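# Mount centrifuge rotor and knob, or tag expired rotor

## Task

Today is 4 September 2026; read the use-by date on the card on the centrifuge. If the rotor is still in date, lower it fully onto the centrifuge drive, then thread the knob onto the shaft tip, run it down until it meets the rotor, and tighten it firmly. If the date has passed, do not mount the rotor: leave it where it is and place the HOLD block on top of it. The rotor must never be dropped.

## Robot and tools

Robot: two arms, left_arm and right_arm, each ending in a two-finger gripper. In the scene frame the origin sits at table-top height midway between the nominal bases; +z is up, +x points out over the table, and left_arm is on the +y side. Calibrated bases: left_arm at (+0.001, +0.464, 0) m, quat_wxyz (+1.000, 0, 0, -0.022); right_arm at (-0.024, -0.558, 0) m, quat_wxyz (+1.000, 0, 0, +0.001). Hand poses, velocities and targets in results use each arm's own base frame. Fixed cameras and the table use the scene frame. Gripper axes: fingers point along +z, open and close along y; the block on the wrist juts about 10 cm toward +x. end_effector_position is the point between the closed pads; fingertips extend about 19 mm past it when closed, 6 mm when fully open.

The 18-number row (used by execute_actions and move): nine for left_arm then nine for right_arm. Each nine are dx, dy, dz, rx, ry, rz, gripper position, force_limit, speed. All are plain numbers in [-1, 1]. dx..rz are an offset, not a pose: they are measured from that arm's Hand target as it stood when the action or move began, along that Hand target's own axes. A value of 1.0 equals 0.6 m for dx/dy/dz or 180 degrees for rx/ry/rz; rx, ry, rz form a single rotation vector. Sending the same offset again moves further. Six zeros re-request the current Hand target. Orientation commands are clipped each step to within 32 degrees of the measured orientation.

Gripper numbers are absolute settings: position +1 is fully open (85 mm), about -0.8 is where the pads touch, -1 closes until blocked. force_limit and speed (both default +1) set grip strength and closing rate (about 20, 85, 150 mm/s at -1, 0, +1). Roughly: a slow close gives 30 N per pad at force_limit -1 up to 100 N at +1; starting a centimetre or more wide and commanding narrower gives about 120-135 N at speed 0 and 200-245 N at speed +1. To keep a gripper unchanged, resend its last three numbers; a 0 is a real command. New force or speed only applies after a position change of at least 0.01.

execute_actions(actions, cameras): actions is a list of actions; each action is a table of up to 15 rows, one per 1/30 s step; a short table repeats its final row to fill 15 steps. Every row counts from the action's starting Hand target. An empty actions list returns images and state. cameras: names, ["all"], or []; an unknown name voids the call.

move(target, speed, blend, blocking, cameras): target is one 18-number row or up to 15 rows, all counted from the same starting Hand targets. Straight-line paths, no obstacle avoidance, all arms finish together, max 10 s. speed is top path speed in m/s, 0.002 to 3.2 (default 0.25), one value or one per target; rotation limited to twice that in rad/s. blend in metres rounds corners (0 means stop at each). blocking=false returns after about 0.5 s while motion continues. Result adds a move: line such as done, off_target, moving, held or fault, plus limits (paced = pose clipped, held = steps withheld). done means within 3 mm and 2 degrees; neither done nor off_target says anything about contact.

wait(seconds 0 to 10, cameras) lets time pass with last commands held. stop(cameras) brakes a running move; fingers keep moving. zoom_image(camera, region=[x0,y0,x1,y1]) in pixels of a camera's latest image, at most 504x504; cameras are cam_head_left, cam_head_right, cam_high, cam_low, cam_left_wrist, cam_right_wrist, all 672x504. read_manual(section="licences") only returns licence text. finished_scene(scene=1) ends irrevocably; the goal must hold with the robot released.

Results: end_effector_position (m), end_effector_quat_wxyz, velocities, Joint positions and torques, Hand target (last commanded pose after clipping; next offsets count from it), Tool commands. object_status: 0 moving, 1 blocked while opening, 2 blocked while closing (a grip), 3 reached requested position or pads met. Confirm a grip by 2. position_measured is in counts: 3 open, 78 about 60 mm, 130 about 40 mm, 180 about 20 mm, 230 pads together. A gripper can rest short of its Hand target; if so, send the remaining gap as an offset.

Cautions: arms are stiff, so aiming even slightly past a firm contact can trip a fault; about 150 N outside force or joint contact torque at its limit (shoulder 310, elbow 141, wrists 52.6 N m) stops the arm for 10 s. To release a push, command back past the gripper. Avoid arm-to-arm contact and never close a gripper on the other arm's fingers. Keep paths away from an arm's own base. Do not drop the rotor, swing loads fast, grip hard on parts still resting, or let anything leave the table. Holding loads or stretched poses heats motors; 85 °C brakes the arm for 30-60 s. Loose objects may get nudged occasionally.

Each tool is called after "Emit:" as name([rows], argument=value, ...), one row to a line, values as JSON.

## Session

Emit:
execute_actions(actions=[])

Scene clock: 0.00 s.
left_arm: end_effector_position=(+0.8606, +0.2523, +0.2752) position_measured=3 object_status=3 end_effector_quat_wxyz=(+0.335, +0.796, -0.259, +0.432) | right_arm: end_effector_position=(+0.2436, +0.1644, +0.2631) position_measured=3 object_status=3 end_effector_quat_wxyz=(-0.259, -0.519, +0.745, -0.328)
Joint positions: left_arm=[3.505 -1.035 1.788 -2.81 -2.669 -2.451] | right_arm=[3.711 -1.872 2.364 -1.461 -2.232 -0.435]
Joint velocities: within noise
Joint torques (N m): no reading
Hand target: left_arm +0.8606, +0.2523, +0.2752; +0.335, +0.796, -0.259, +0.432 | right_arm +0.2436, +0.1644, +0.2631; -0.259, -0.519, +0.745, -0.328
Tool commands: left_gripper/position=+1.0 left_gripper/force_limit=+1.0 left_gripper/speed=+1.0 right_gripper/position=+1.0 right_gripper/force_limit=+1.0 right_gripper/speed=+1.0

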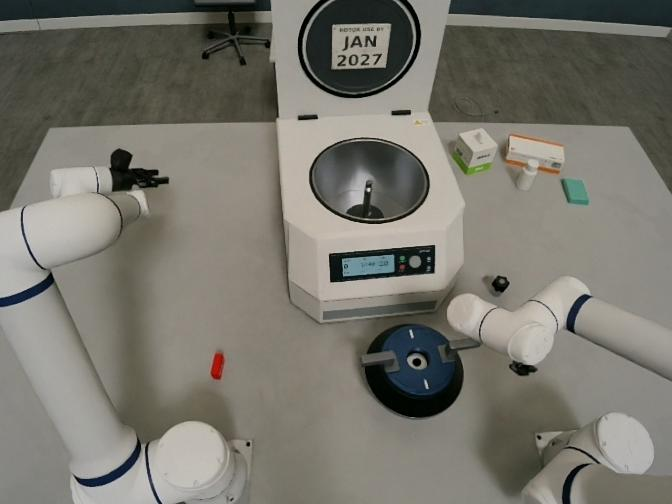

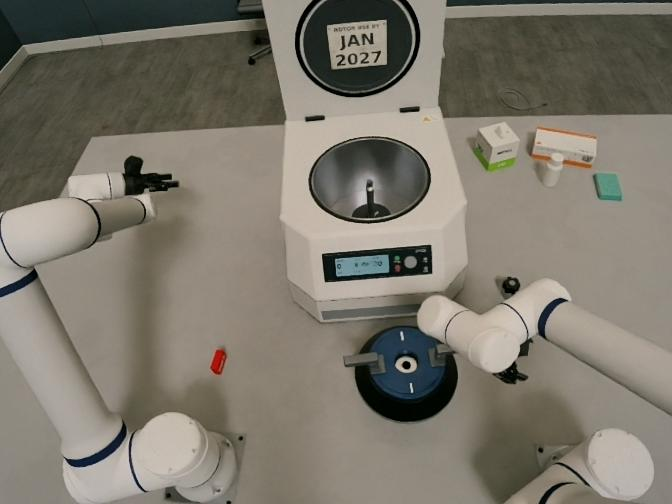

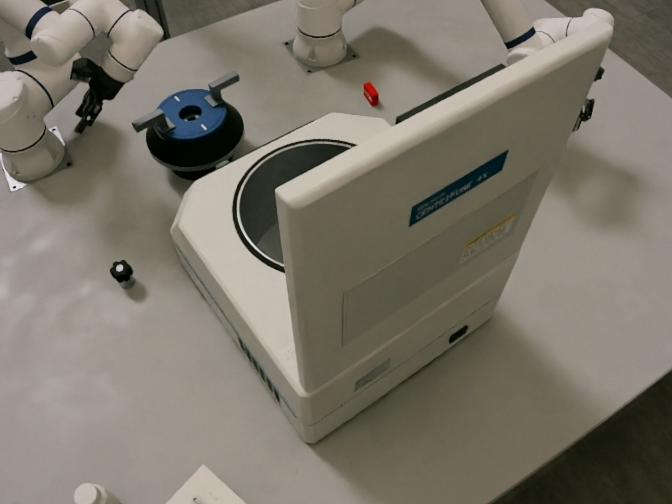

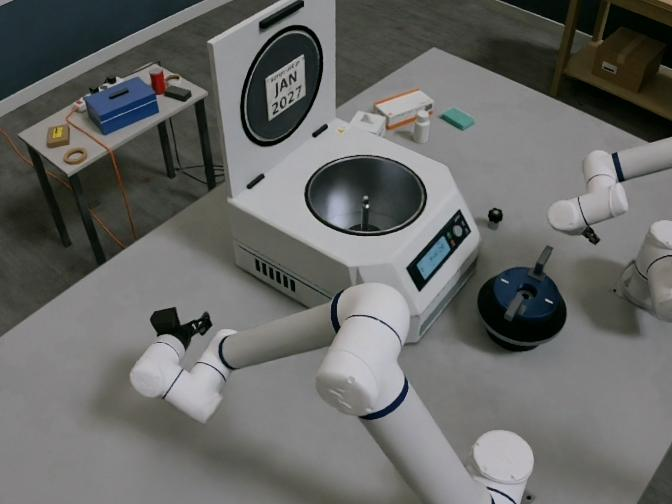

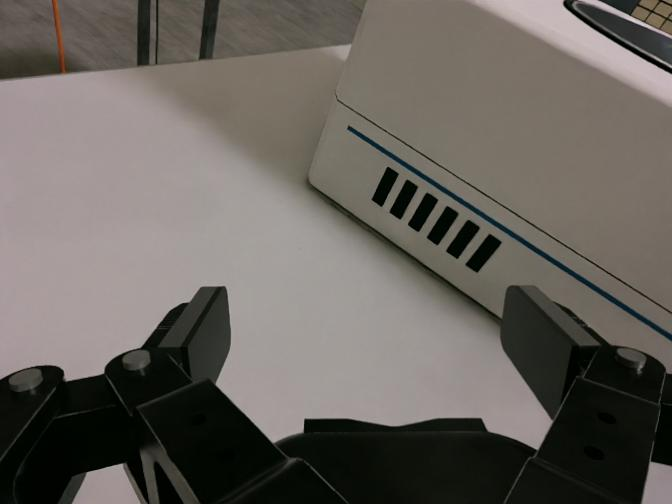

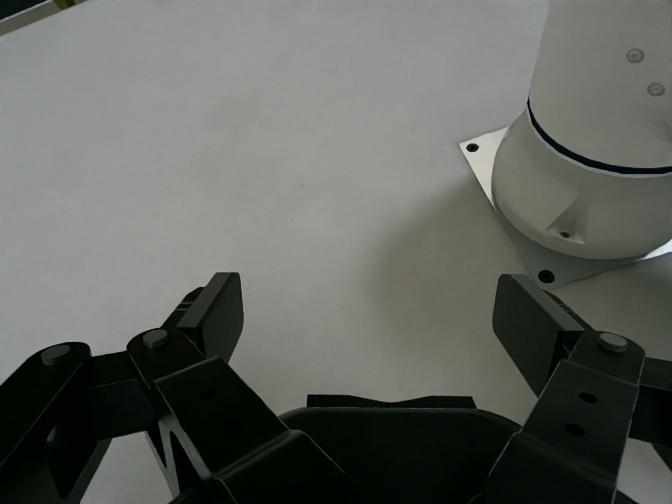

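Emit:
zoom_image(camera="cam_head_right", region=[300, 0, 420, 90])

Emit:
zoom_image(camera="cam_head_left", region=[340, 300, 480, 420])

Emit:
zoom_image(camera="cam_low", region=[460, 190, 600, 360])

Emit:
zoom_image(camera="cam_high", region=[80, 60, 280, 300])

Emit:
zoom_image(camera="cam_head_left", region=[300, 120, 440, 240])

Scaled by 4.200 from the camera's 672x504 image, which has a finer 960x720 frame.

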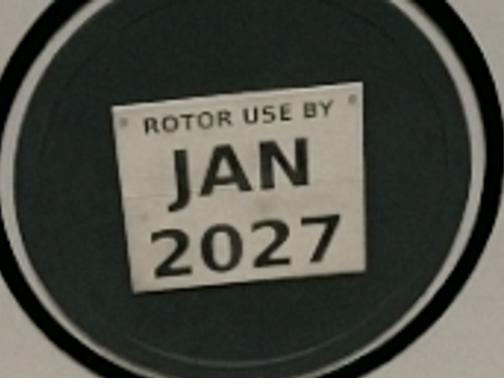

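Scaled by 3.600 from the camera's 672x504 image, which has a finer 960x720 frame.

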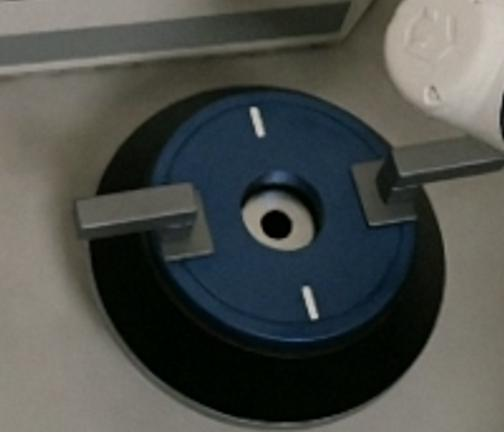

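Scaled by 2.965 from the camera's 672x504 image, which has a finer 960x720 frame.

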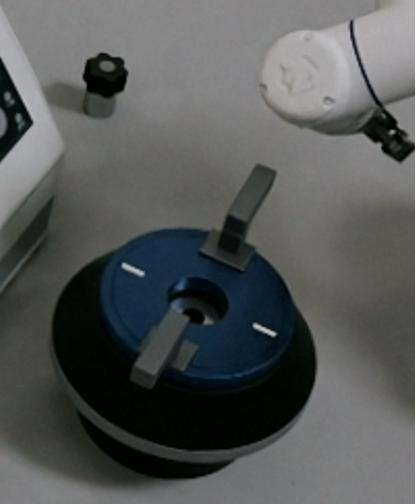

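Scaled by 2.100 from the camera's 672x504 image, which has a finer 960x720 frame.

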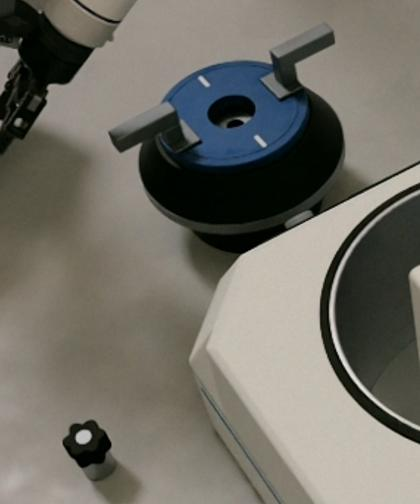

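Scaled by 3.600 from the camera's 672x504 image, which has a finer 960x720 frame.

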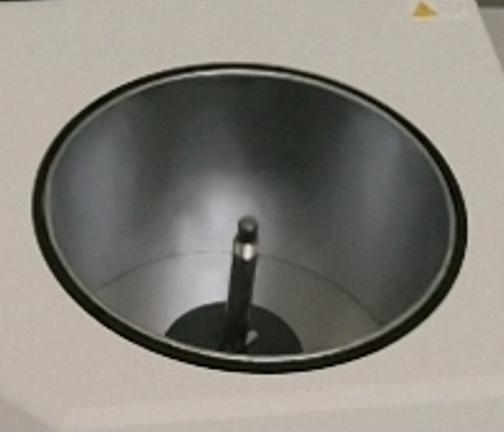

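Emit:
move(target=[0.4835, 0.9222, 0.3175, 0.4408, -0.0558, -0.6067, 1, 1, 1, -0.0625, -0.0943, -0.516, -0.0323, -0.2746, -0.1057, 1, 1, 1], speed=0.4, cameras=["all"])

Scene clock: 27.27 s.
left_arm: end_effector_position=(+0.7129, -0.2827, +0.6194) position_measured=3 object_status=3 end_effector_quat_wxyz=(+0.000, +0.707, +0.707, +0.000) | right_arm: end_effector_position=(+0.3233, +0.4078, +0.4498) position_measured=3 object_status=3 end_effector_quat_wxyz=(-0.001, +0.707, -0.707, -0.001)
Joint positions: left_arm=[2.53 -1.466 1.304 -1.409 -1.57 -5.324] | right_arm=[3.693 -1.899 1.983 -1.656 -1.569 -1.02]
Joint torques (N m): left_arm=[-21.11 -38.49 -83.96 -3.41 -2.45 -3.31] | right_arm=[-9 -10.68 -49.38 -3.87 3.02 -3.47]
Hand target: left_arm +0.7129, -0.2828, +0.6195; +0.000, +0.707, +0.707, +0.000 | right_arm +0.3233, +0.4079, +0.4498; -0.001, +0.707, -0.707, -0.001
Off the commanded pose: left_arm 0.000 m, 0 deg | right_arm 0.000 m, 0 deg.
move: done

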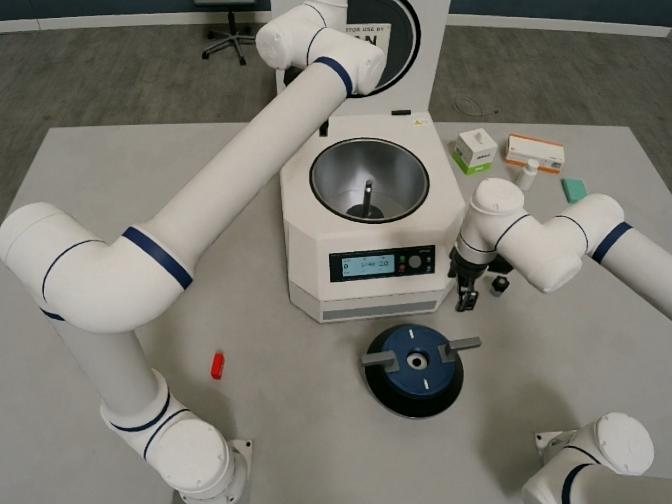

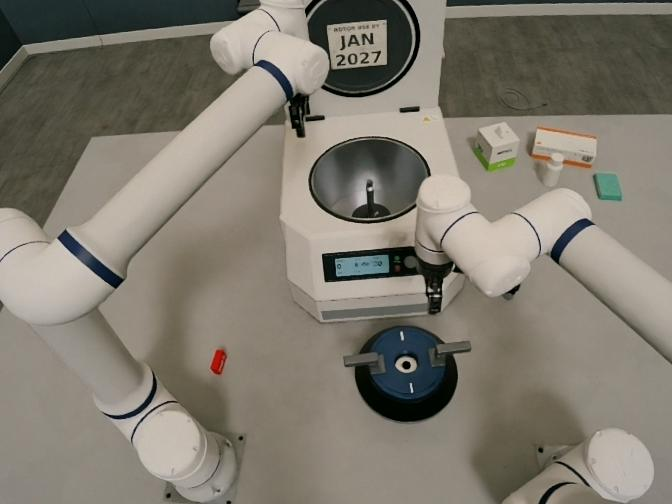

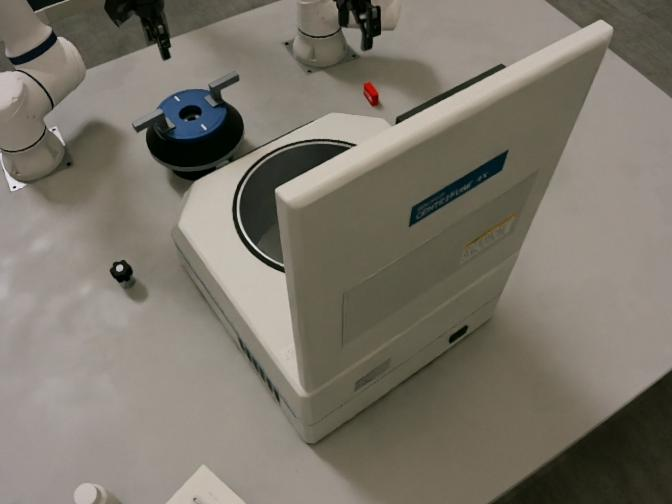

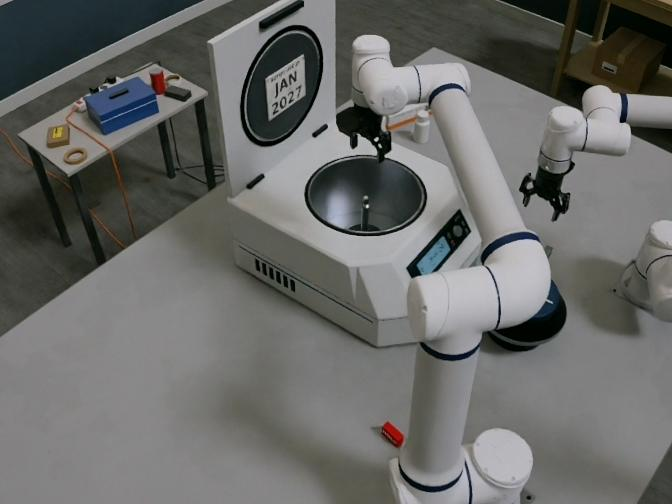

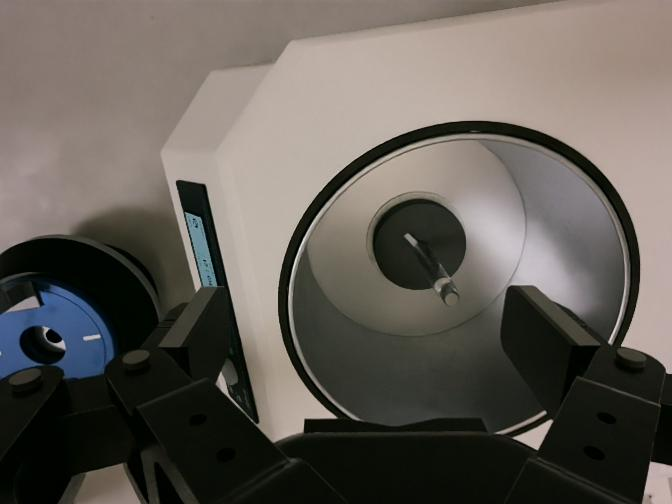

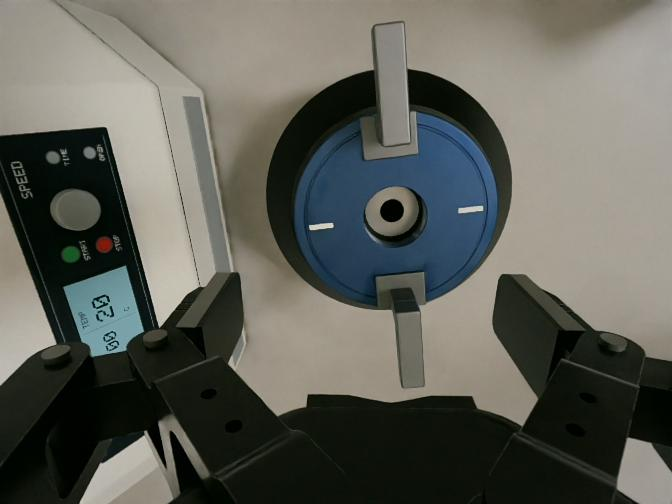

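Emit:
zoom_image(camera="cam_right_wrist", region=[260, 10, 520, 400])

Emit:
zoom_image(camera="cam_left_wrist", region=[350, 170, 510, 320])

Scaled by 1.292 from the camera's 672x504 image, which has a finer 960x720 frame.

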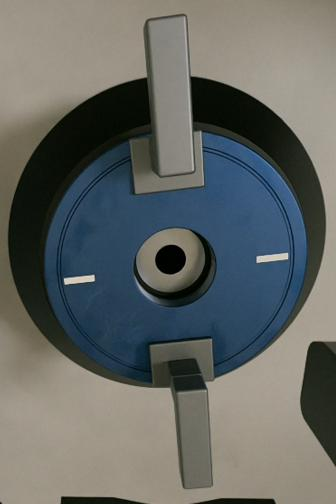

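Scaled by 3.150 from the camera's 672x504 image, which has a finer 960x720 frame.

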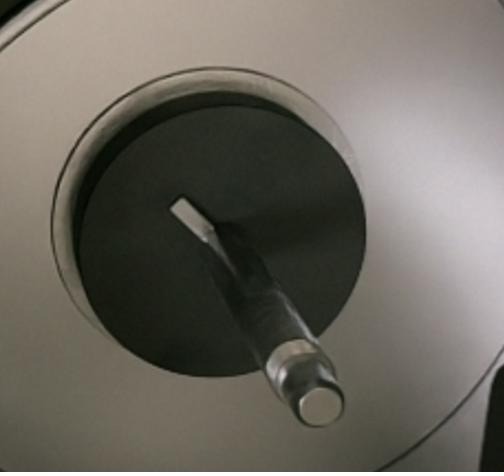

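Emit:
zoom_image(camera="cam_high", region=[130, 60, 250, 190])

Emit:
zoom_image(camera="cam_low", region=[300, 150, 430, 250])

Scaled by 3.877 from the camera's 672x504 image, which has a finer 960x720 frame.

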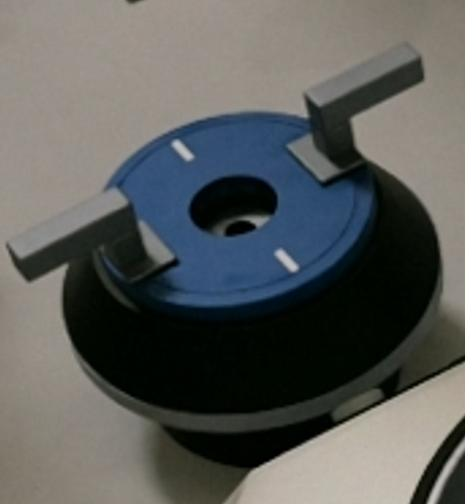

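Scaled by 3.877 from the camera's 672x504 image, which has a finer 960x720 frame.

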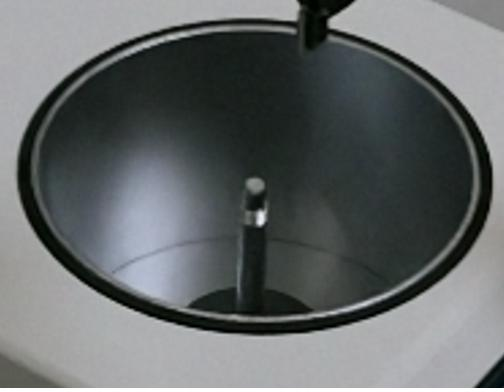

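Emit:
move(target=[-0.375, 0.2267, 0, 0, 0, 0, 1, 1, 1, -0.1883, 0.1, 0, 0, 0, 0, 1, 1, 1], speed=0.4, cameras=["cam_left_wrist", "cam_right_wrist"])

Emit:
zoom_image(camera="cam_left_wrist", region=[260, 20, 410, 170])

Emit:
zoom_image(camera="cam_right_wrist", region=[200, 0, 480, 280])

Scene clock: 40.43 s.
left_arm: end_effector_position=(+0.8490, -0.5077, +0.6195) position_measured=3 object_status=3 end_effector_quat_wxyz=(+0.000, +0.707, +0.707, +0.000) | right_arm: end_effector_position=(+0.2632, +0.5208, +0.4500) position_measured=3 object_status=3 end_effector_quat_wxyz=(-0.001, +0.707, -0.707, -0.001)
Joint positions: left_arm=[2.422 -1.041 0.732 -1.263 -1.57 -5.432] | right_arm=[3.935 -1.783 1.9 -1.689 -1.569 -0.778]
Joint torques (N m): left_arm=[-20.13 -67.5 -82.9 -2.81 -2.89 -2.82] | right_arm=[11.85 -25.24 -48.67 -4.01 -1.02 2.72]
Hand target: left_arm +0.8490, -0.5077, +0.6195; +0.000, +0.707, +0.707, +0.000 | right_arm +0.2632, +0.5208, +0.4500; -0.001, +0.707, -0.707, -0.001
Off the commanded pose: left_arm 0.000 m, 0 deg | right_arm 0.000 m, 0 deg.
move: done
Images, in order (width x height): cam_left_wrist 672x504, cam_right_wrist 672x504.

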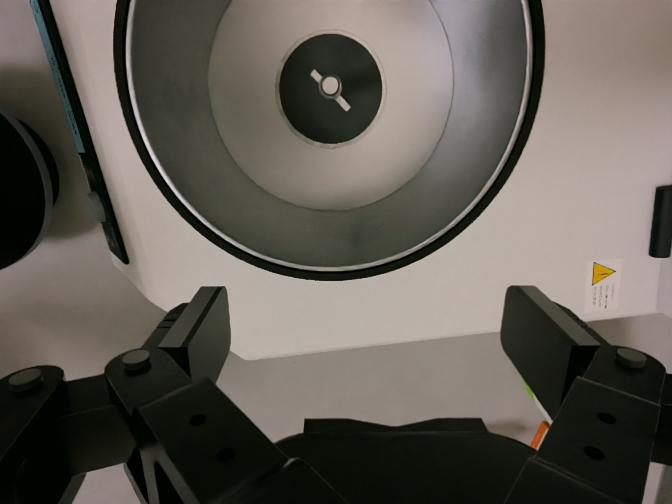

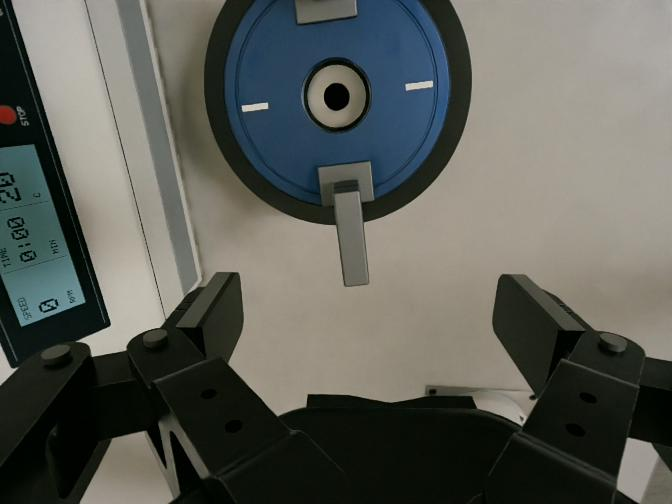

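Scaled by 3.360 from the camera's 672x504 image, which has a finer 960x720 frame.

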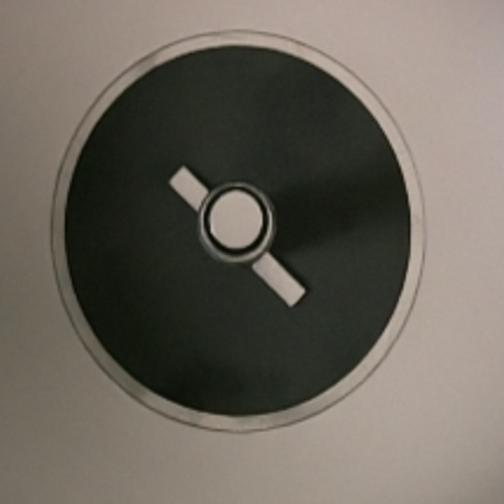

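Scaled by 1.800 from the camera's 672x504 image, which has a finer 960x720 frame.

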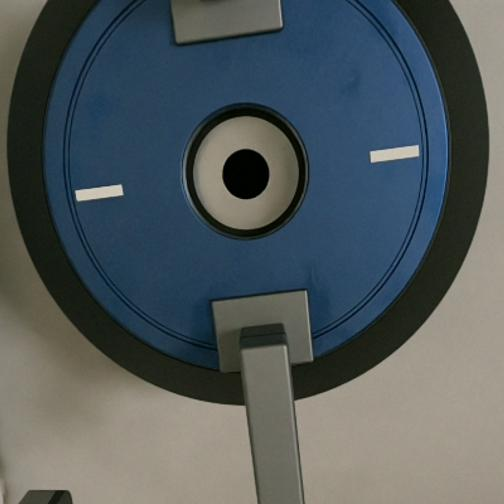

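Emit:
move(target=[0.0133, -0.0083, 0.3742, 0, 0, 0, 1, 1, 1, 0.6383, -0.5517, 0.0833, 0, 0, 0, 1, 1, 1], speed=0.4, cameras=["cam_left_wrist", "cam_right_wrist"])

Emit:
zoom_image(camera="cam_left_wrist", region=[260, 20, 410, 170])

Scene clock: 61.10 s.
left_arm: end_effector_position=(+0.8442, -0.4997, +0.3951) position_measured=3 object_status=3 end_effector_quat_wxyz=(+0.000, +0.707, +0.707, +0.000) | right_arm: end_effector_position=(+0.5943, +0.1384, +0.3993) position_measured=3 object_status=3 end_effector_quat_wxyz=(-0.001, +0.707, -0.707, -0.001)
Joint positions: left_arm=[2.425 -1.099 1.218 -1.691 -1.57 -5.429] | right_arm=[3.074 -1.72 1.94 -1.79 -1.569 -1.639]
Joint torques (N m): left_arm=[11.7 -64.02 -60.58 -6.74 4.58 2.77] | right_arm=[-10.85 -30.29 -46.9 -3.98 2.7 -3.59]
Hand target: left_arm +0.8442, -0.4997, +0.3950; +0.000, +0.707, +0.707, +0.000 | right_arm +0.5945, +0.1382, +0.3993; -0.001, +0.707, -0.707, -0.001
Off the commanded pose: left_arm 0.000 m, 0 deg | right_arm 0.000 m, 0 deg.
move: done
Images, in order (width x height): cam_left_wrist 672x504, cam_right_wrist 672x504.

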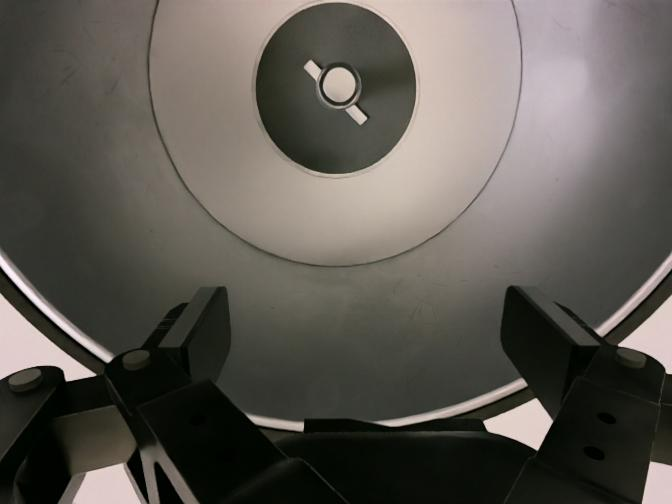

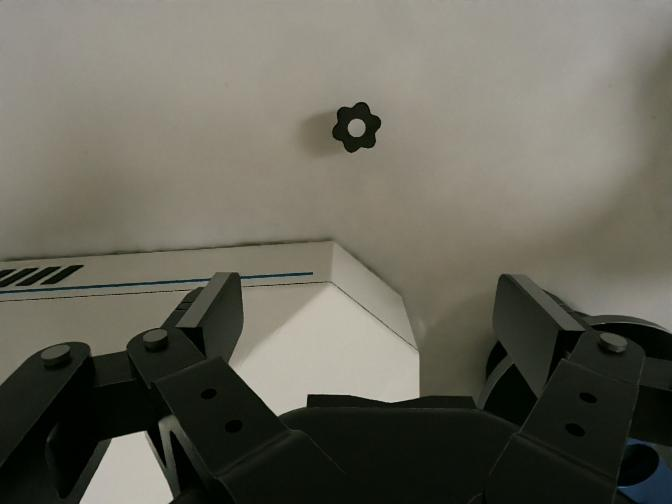

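Scaled by 3.360 from the camera's 672x504 image, which has a finer 960x720 frame.

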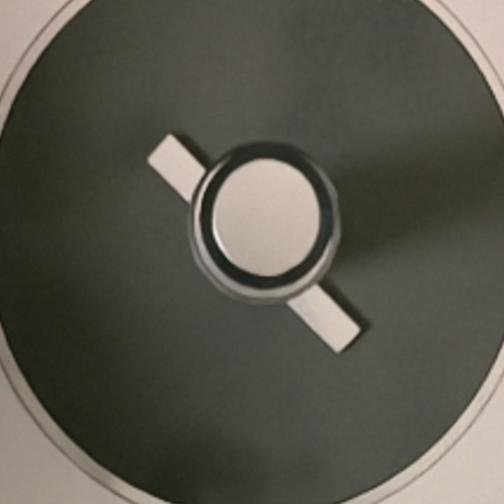

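Emit:
move(target=[-0.1855, -0.9412, 0.1, 0, 0, 0, 1, 1, 1, -0.051, 0.0355, 0.3322, 0, 0, 0, 1, 1, 1], speed=0.4, cameras=["cam_left_wrist", "cam_right_wrist", "cam_head_left"])

Emit:
zoom_image(camera="cam_left_wrist", region=[210, 0, 460, 250])

Emit:
zoom_image(camera="cam_right_wrist", region=[270, 30, 420, 180])

Scene clock: 72.03 s.
left_arm: end_effector_position=(+0.2798, -0.6112, +0.3345) position_measured=3 object_status=3 end_effector_quat_wxyz=(+0.000, +0.707, +0.707, +0.000) | right_arm: end_effector_position=(+0.5732, +0.1691, +0.2001) position_measured=3 object_status=3 end_effector_quat_wxyz=(-0.001, +0.707, -0.707, -0.001)
Joint positions: left_arm=[1.733 -1.581 1.931 -1.921 -1.57 -6.122] | right_arm=[3.126 -1.593 2.209 -2.187 -1.569 -1.587]
Joint torques (N m): left_arm=[-20.64 -51.79 -57.79 -7.48 4.04 -2.73] | right_arm=[12.97 -39.08 -29.49 -4.11 -0.07 2.73]
Hand target: left_arm +0.2796, -0.6113, +0.3345; +0.000, +0.707, +0.707, +0.000 | right_arm +0.5732, +0.1691, +0.2000; -0.001, +0.707, -0.707, -0.001
Off the commanded pose: left_arm 0.000 m, 0 deg | right_arm 0.000 m, 0 deg.
move: done
Images, in order (width x height): cam_head_left 672x504, cam_left_wrist 672x504, cam_right_wrist 672x504.

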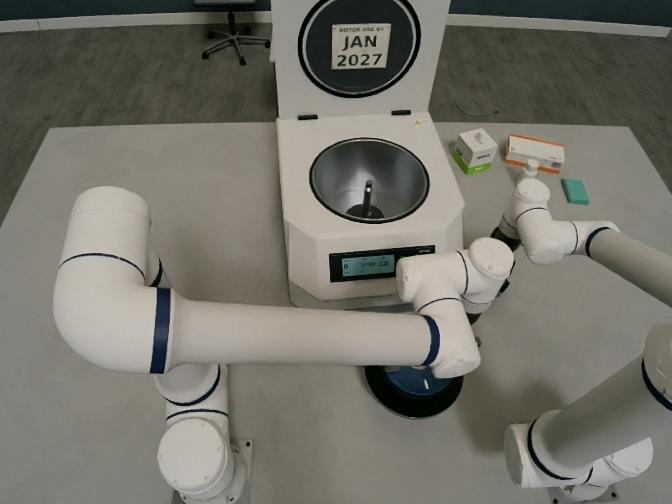

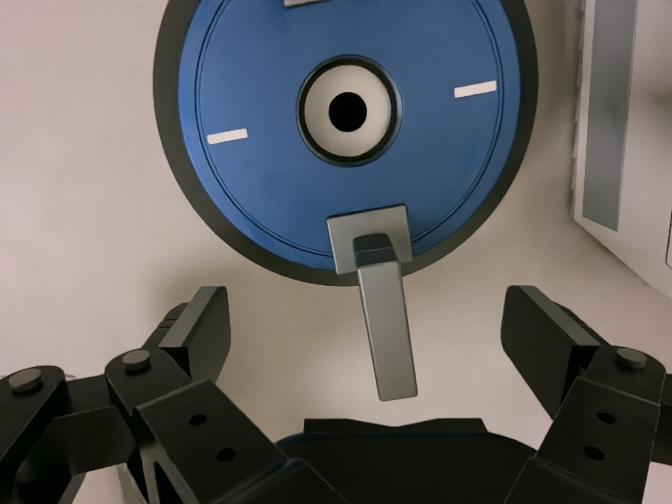

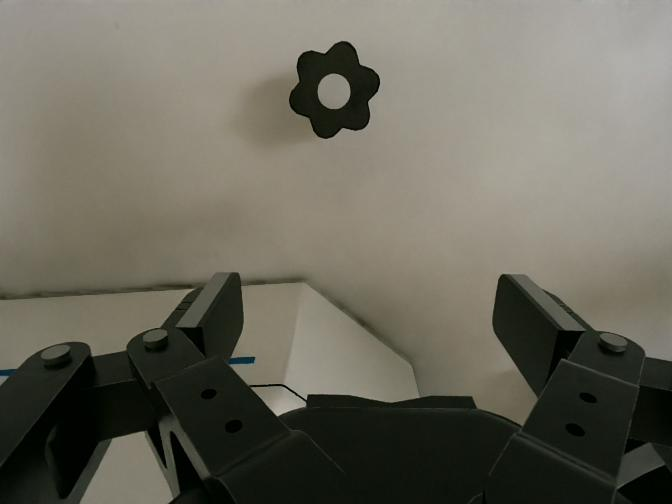

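Scaled by 2.016 from the camera's 672x504 image, which has a finer 960x720 frame.

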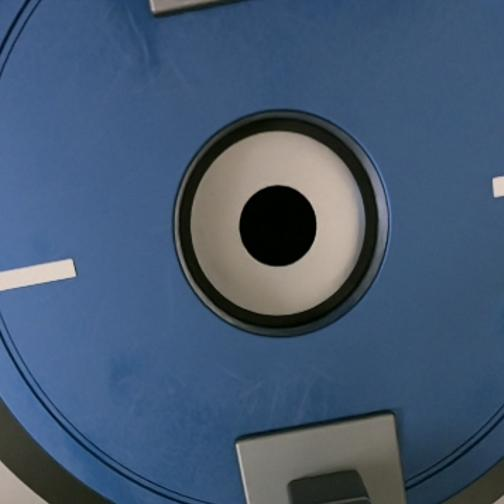

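Scaled by 3.360 from the camera's 672x504 image, which has a finer 960x720 frame.

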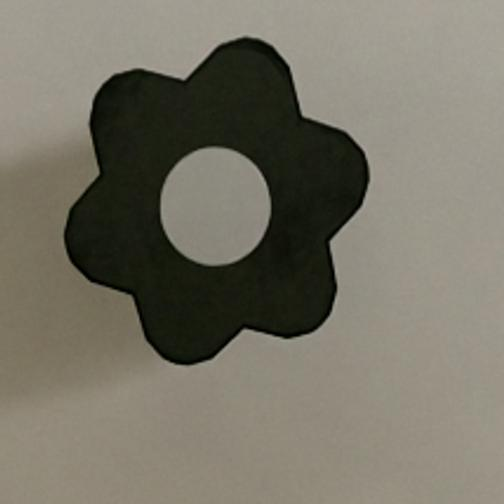

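Emit:
move(target=[0.298, -0.0342, 0, 0, 0, -0.057, 1, 1, 1, -0.2782, 0.4762, -0.25, 0, 0, -0.0394, 1, 1, 1], speed=0.35, cameras=["cam_left_wrist", "cam_right_wrist", "cam_low", "cam_high"])

Scene clock: 85.80 s.
left_arm: end_effector_position=(+0.2590, -0.4326, +0.3345) position_measured=3 object_status=3 end_effector_quat_wxyz=(+0.000, +0.641, +0.768, +0.000) | right_arm: end_effector_position=(+0.2875, +0.3354, +0.3502) position_measured=3 object_status=3 end_effector_quat_wxyz=(-0.001, +0.750, -0.662, -0.001)
Joint positions: left_arm=[1.75 -1.89 2.183 -1.864 -1.57 -6.283] | right_arm=[3.589 -2.031 2.236 -1.777 -1.569 -1.248]
Joint torques (N m): left_arm=[9.78 -28.48 -58.29 -3.52 4.41 -3.04] | right_arm=[11.3 -34.45 -47.29 1.21 -1.11 2.84]
Hand target: left_arm +0.2590, -0.4325, +0.3345; +0.000, +0.641, +0.768, +0.000 | right_arm +0.2873, +0.3355, +0.3503; -0.001, +0.750, -0.662, -0.001
Off the commanded pose: left_arm 0.000 m, 0 deg | right_arm 0.000 m, 0 deg.
joint sent to its limit (left arm) — joint 6 (wrist 3), lower limit. The joint targets still meet the commanded pose.
move: done
Images, in order (width x height): cam_high 672x504, cam_low 672x504, cam_left_wrist 672x504, cam_right_wrist 672x504.

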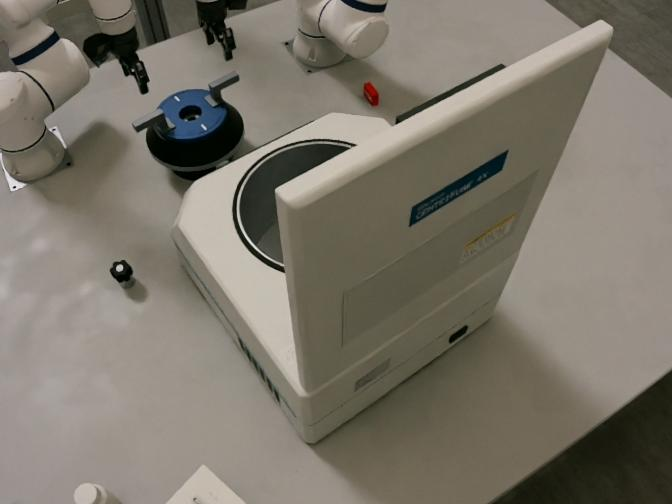

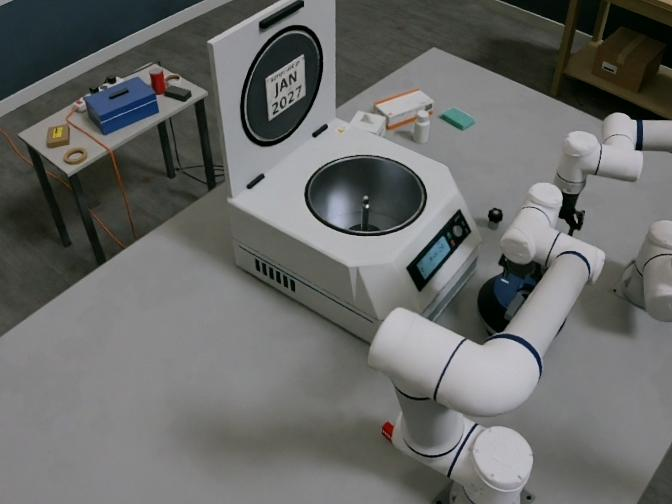

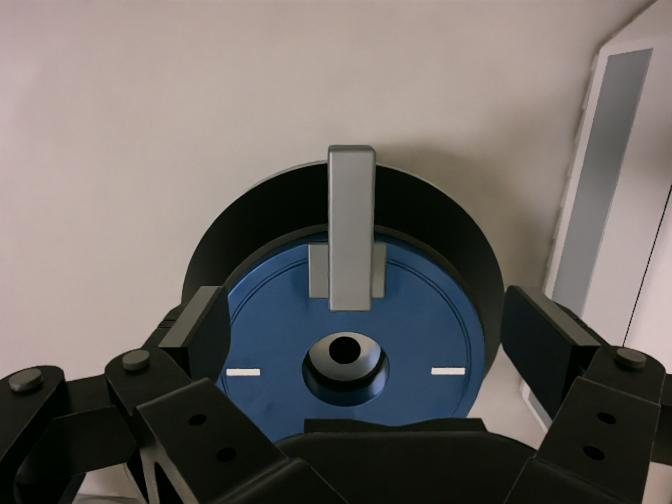

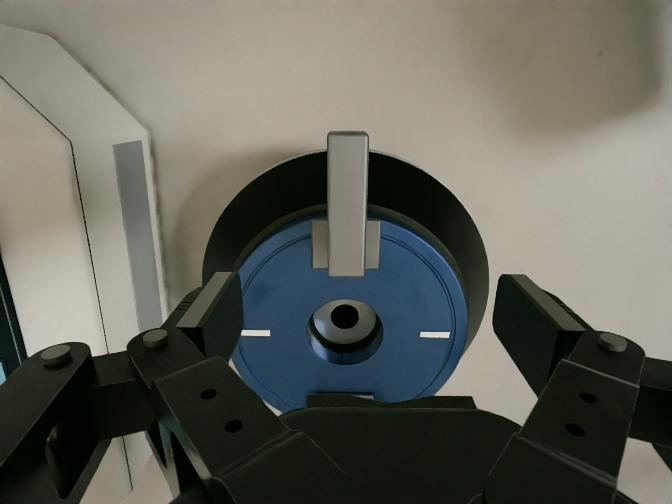

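Emit:
move([
  [0.1, 0, 0, 0, 0, 0.6667, 1, 1, 1, 0, 0, 0.0958, 0, 0, 0, 1, 1, 1],
  [0.1, 0, 0, 0, 0, -0.6667, 1, 1, 1, 0, 0, 0.1917, 0, 0, 0, 1, 1, 1],
  [0, 0, 0.1, 0, 0, 0, 1, 1, 1, 0, 0, 0.1917, 0, 0, 0, 1, 1, 1],
], speed=0.7, cameras=["cam_left_wrist", "cam_right_wrist"])

Scene clock: 107.60 s.
left_arm: end_effector_position=(+0.2590, -0.4325, +0.2745) position_measured=3 object_status=3 end_effector_quat_wxyz=(+0.000, +0.641, +0.768, +0.000) | right_arm: end_effector_position=(+0.2873, +0.3358, +0.2353) position_measured=3 object_status=3 end_effector_quat_wxyz=(-0.001, +0.750, -0.662, -0.001)
Joint positions: left_arm=[1.75 -1.847 2.266 -1.99 -1.57 -0.001] | right_arm=[3.59 -1.947 2.404 -2.029 -1.569 -1.247]
Joint torques (N m): left_arm=[12.23 -3.06 -78.91 -7.54 -2.65 3.68] | right_arm=[12.11 1.55 -32.75 -4.3 0.34 2.69]
Hand target: left_arm +0.2590, -0.4325, +0.2745; +0.000, +0.641, +0.768, +0.000 | right_arm +0.2873, +0.3358, +0.2353; -0.001, +0.750, -0.662, -0.001
Off the commanded pose: left_arm 0.000 m, 0 deg | right_arm 0.000 m, 0 deg.
move: done
Images, in order (width x height): cam_left_wrist 672x504, cam_right_wrist 672x504.

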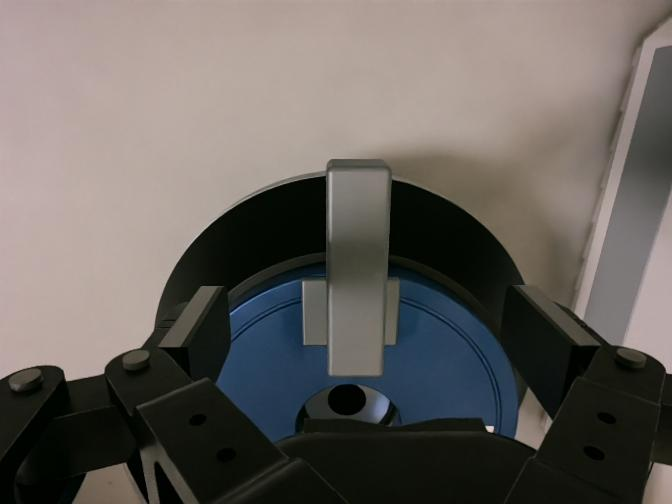

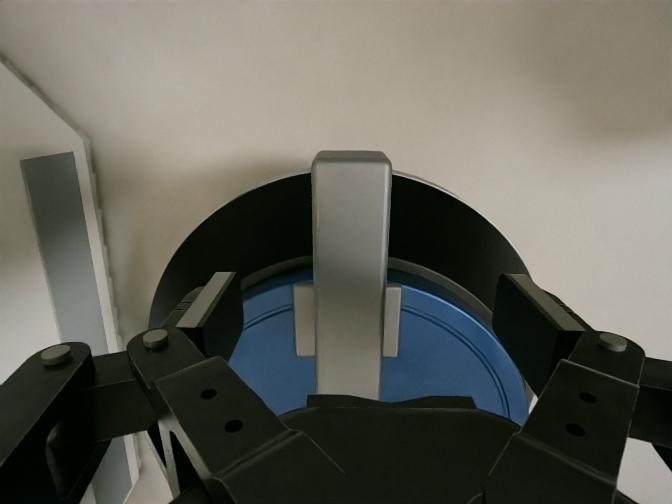

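Emit:
zoom_image(camera="cam_left_wrist", region=[290, 140, 430, 280])

Emit:
zoom_image(camera="cam_right_wrist", region=[280, 140, 420, 280])

Scaled by 3.600 from the camera's 672x504 image, which has a finer 960x720 frame.

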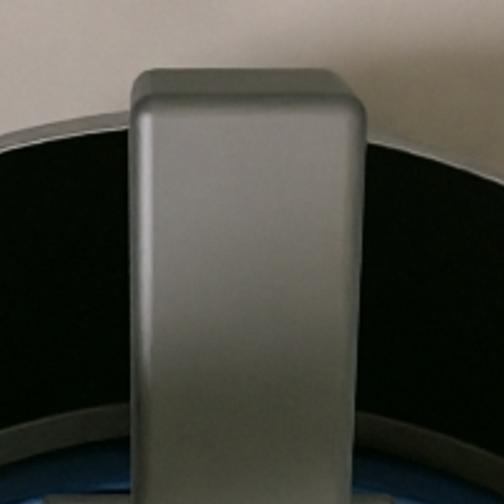

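Scaled by 3.600 from the camera's 672x504 image, which has a finer 960x720 frame.

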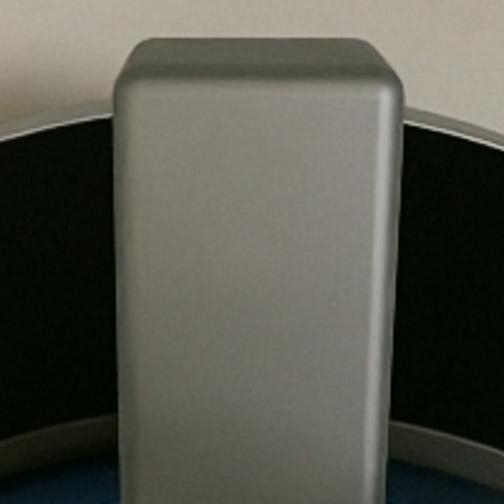

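Emit:
move(target=[0, 0, 0.05, 0, 0, 0, 1, 1, 1, 0, 0, 0.03, 0, 0, 0, 1, 1, 1], speed=0.1, cameras=["cam_left_wrist", "cam_right_wrist", "cam_low", "cam_high"])

Emit:
zoom_image(camera="cam_low", region=[460, 190, 600, 360])

Emit:
zoom_image(camera="cam_high", region=[80, 20, 260, 200])

Scene clock: 117.80 s.
left_arm: end_effector_position=(+0.2590, -0.4325, +0.2447) position_measured=3 object_status=3 end_effector_quat_wxyz=(+0.000, +0.641, +0.768, +0.000) | right_arm: end_effector_position=(+0.2873, +0.3358, +0.2174) position_measured=3 object_status=3 end_effector_quat_wxyz=(-0.001, +0.750, -0.662, -0.001)
Joint positions: left_arm=[1.75 -1.819 2.305 -2.057 -1.57 0] | right_arm=[3.59 -1.927 2.428 -2.073 -1.569 -1.247]
Joint torques (N m): left_arm=[9.91 -8.15 -52.92 -6.76 -2.43 3.02] | right_arm=[11.03 1.62 -32.26 -3.98 -0.45 2.87]
Hand target: left_arm +0.2591, -0.4325, +0.2445; +0.000, +0.641, +0.768, +0.000 | right_arm +0.2873, +0.3358, +0.2173; -0.001, +0.750, -0.662, -0.001
Off the commanded pose: left_arm 0.000 m, 0 deg | right_arm 0.000 m, 0 deg.
move: done
Images, in order (width x height): cam_high 672x504, cam_low 672x504, cam_left_wrist 672x504, cam_right_wrist 672x504.

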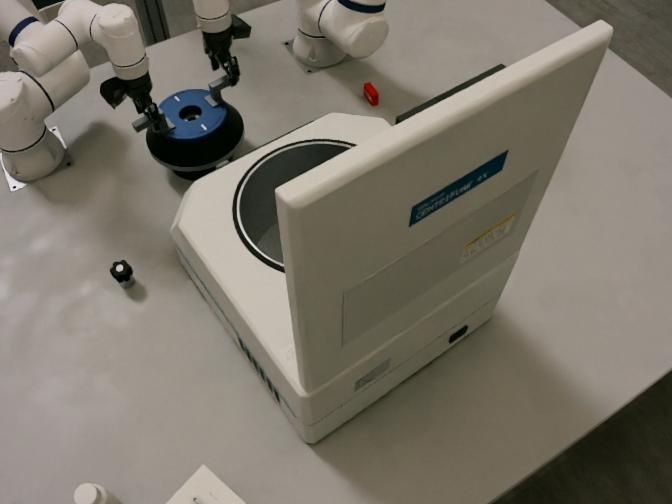

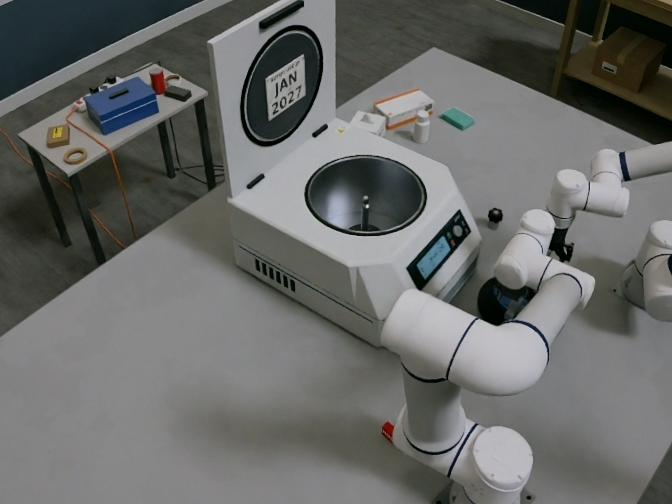

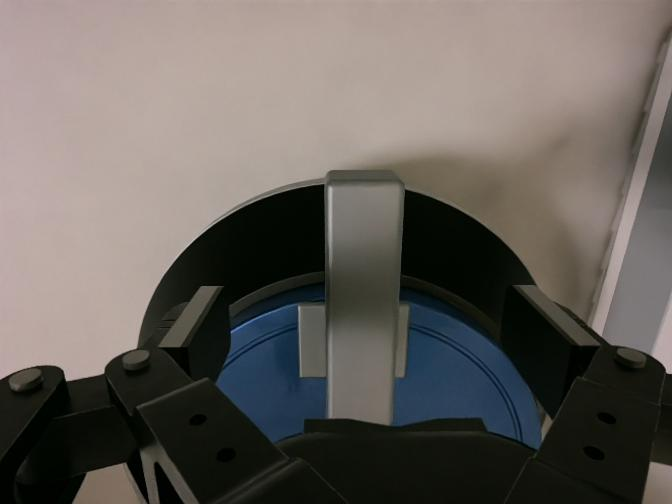

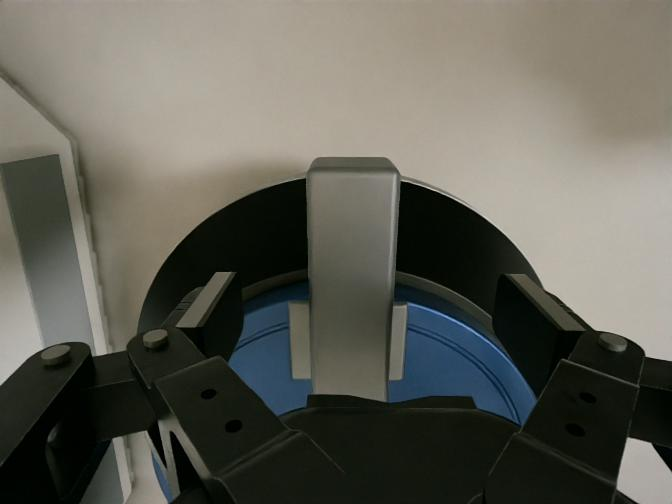

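Scaled by 2.965 from the camera's 672x504 image, which has a finer 960x720 frame.

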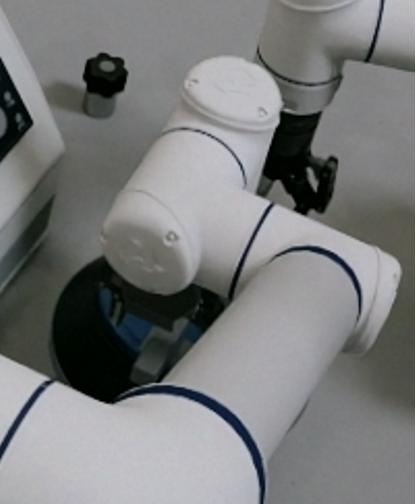

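Scaled by 2.800 from the camera's 672x504 image, which has a finer 960x720 frame.

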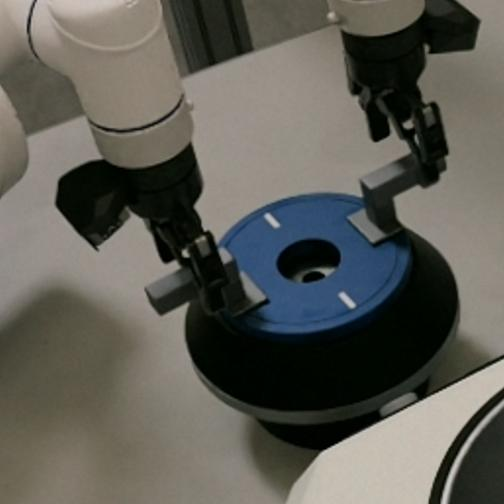

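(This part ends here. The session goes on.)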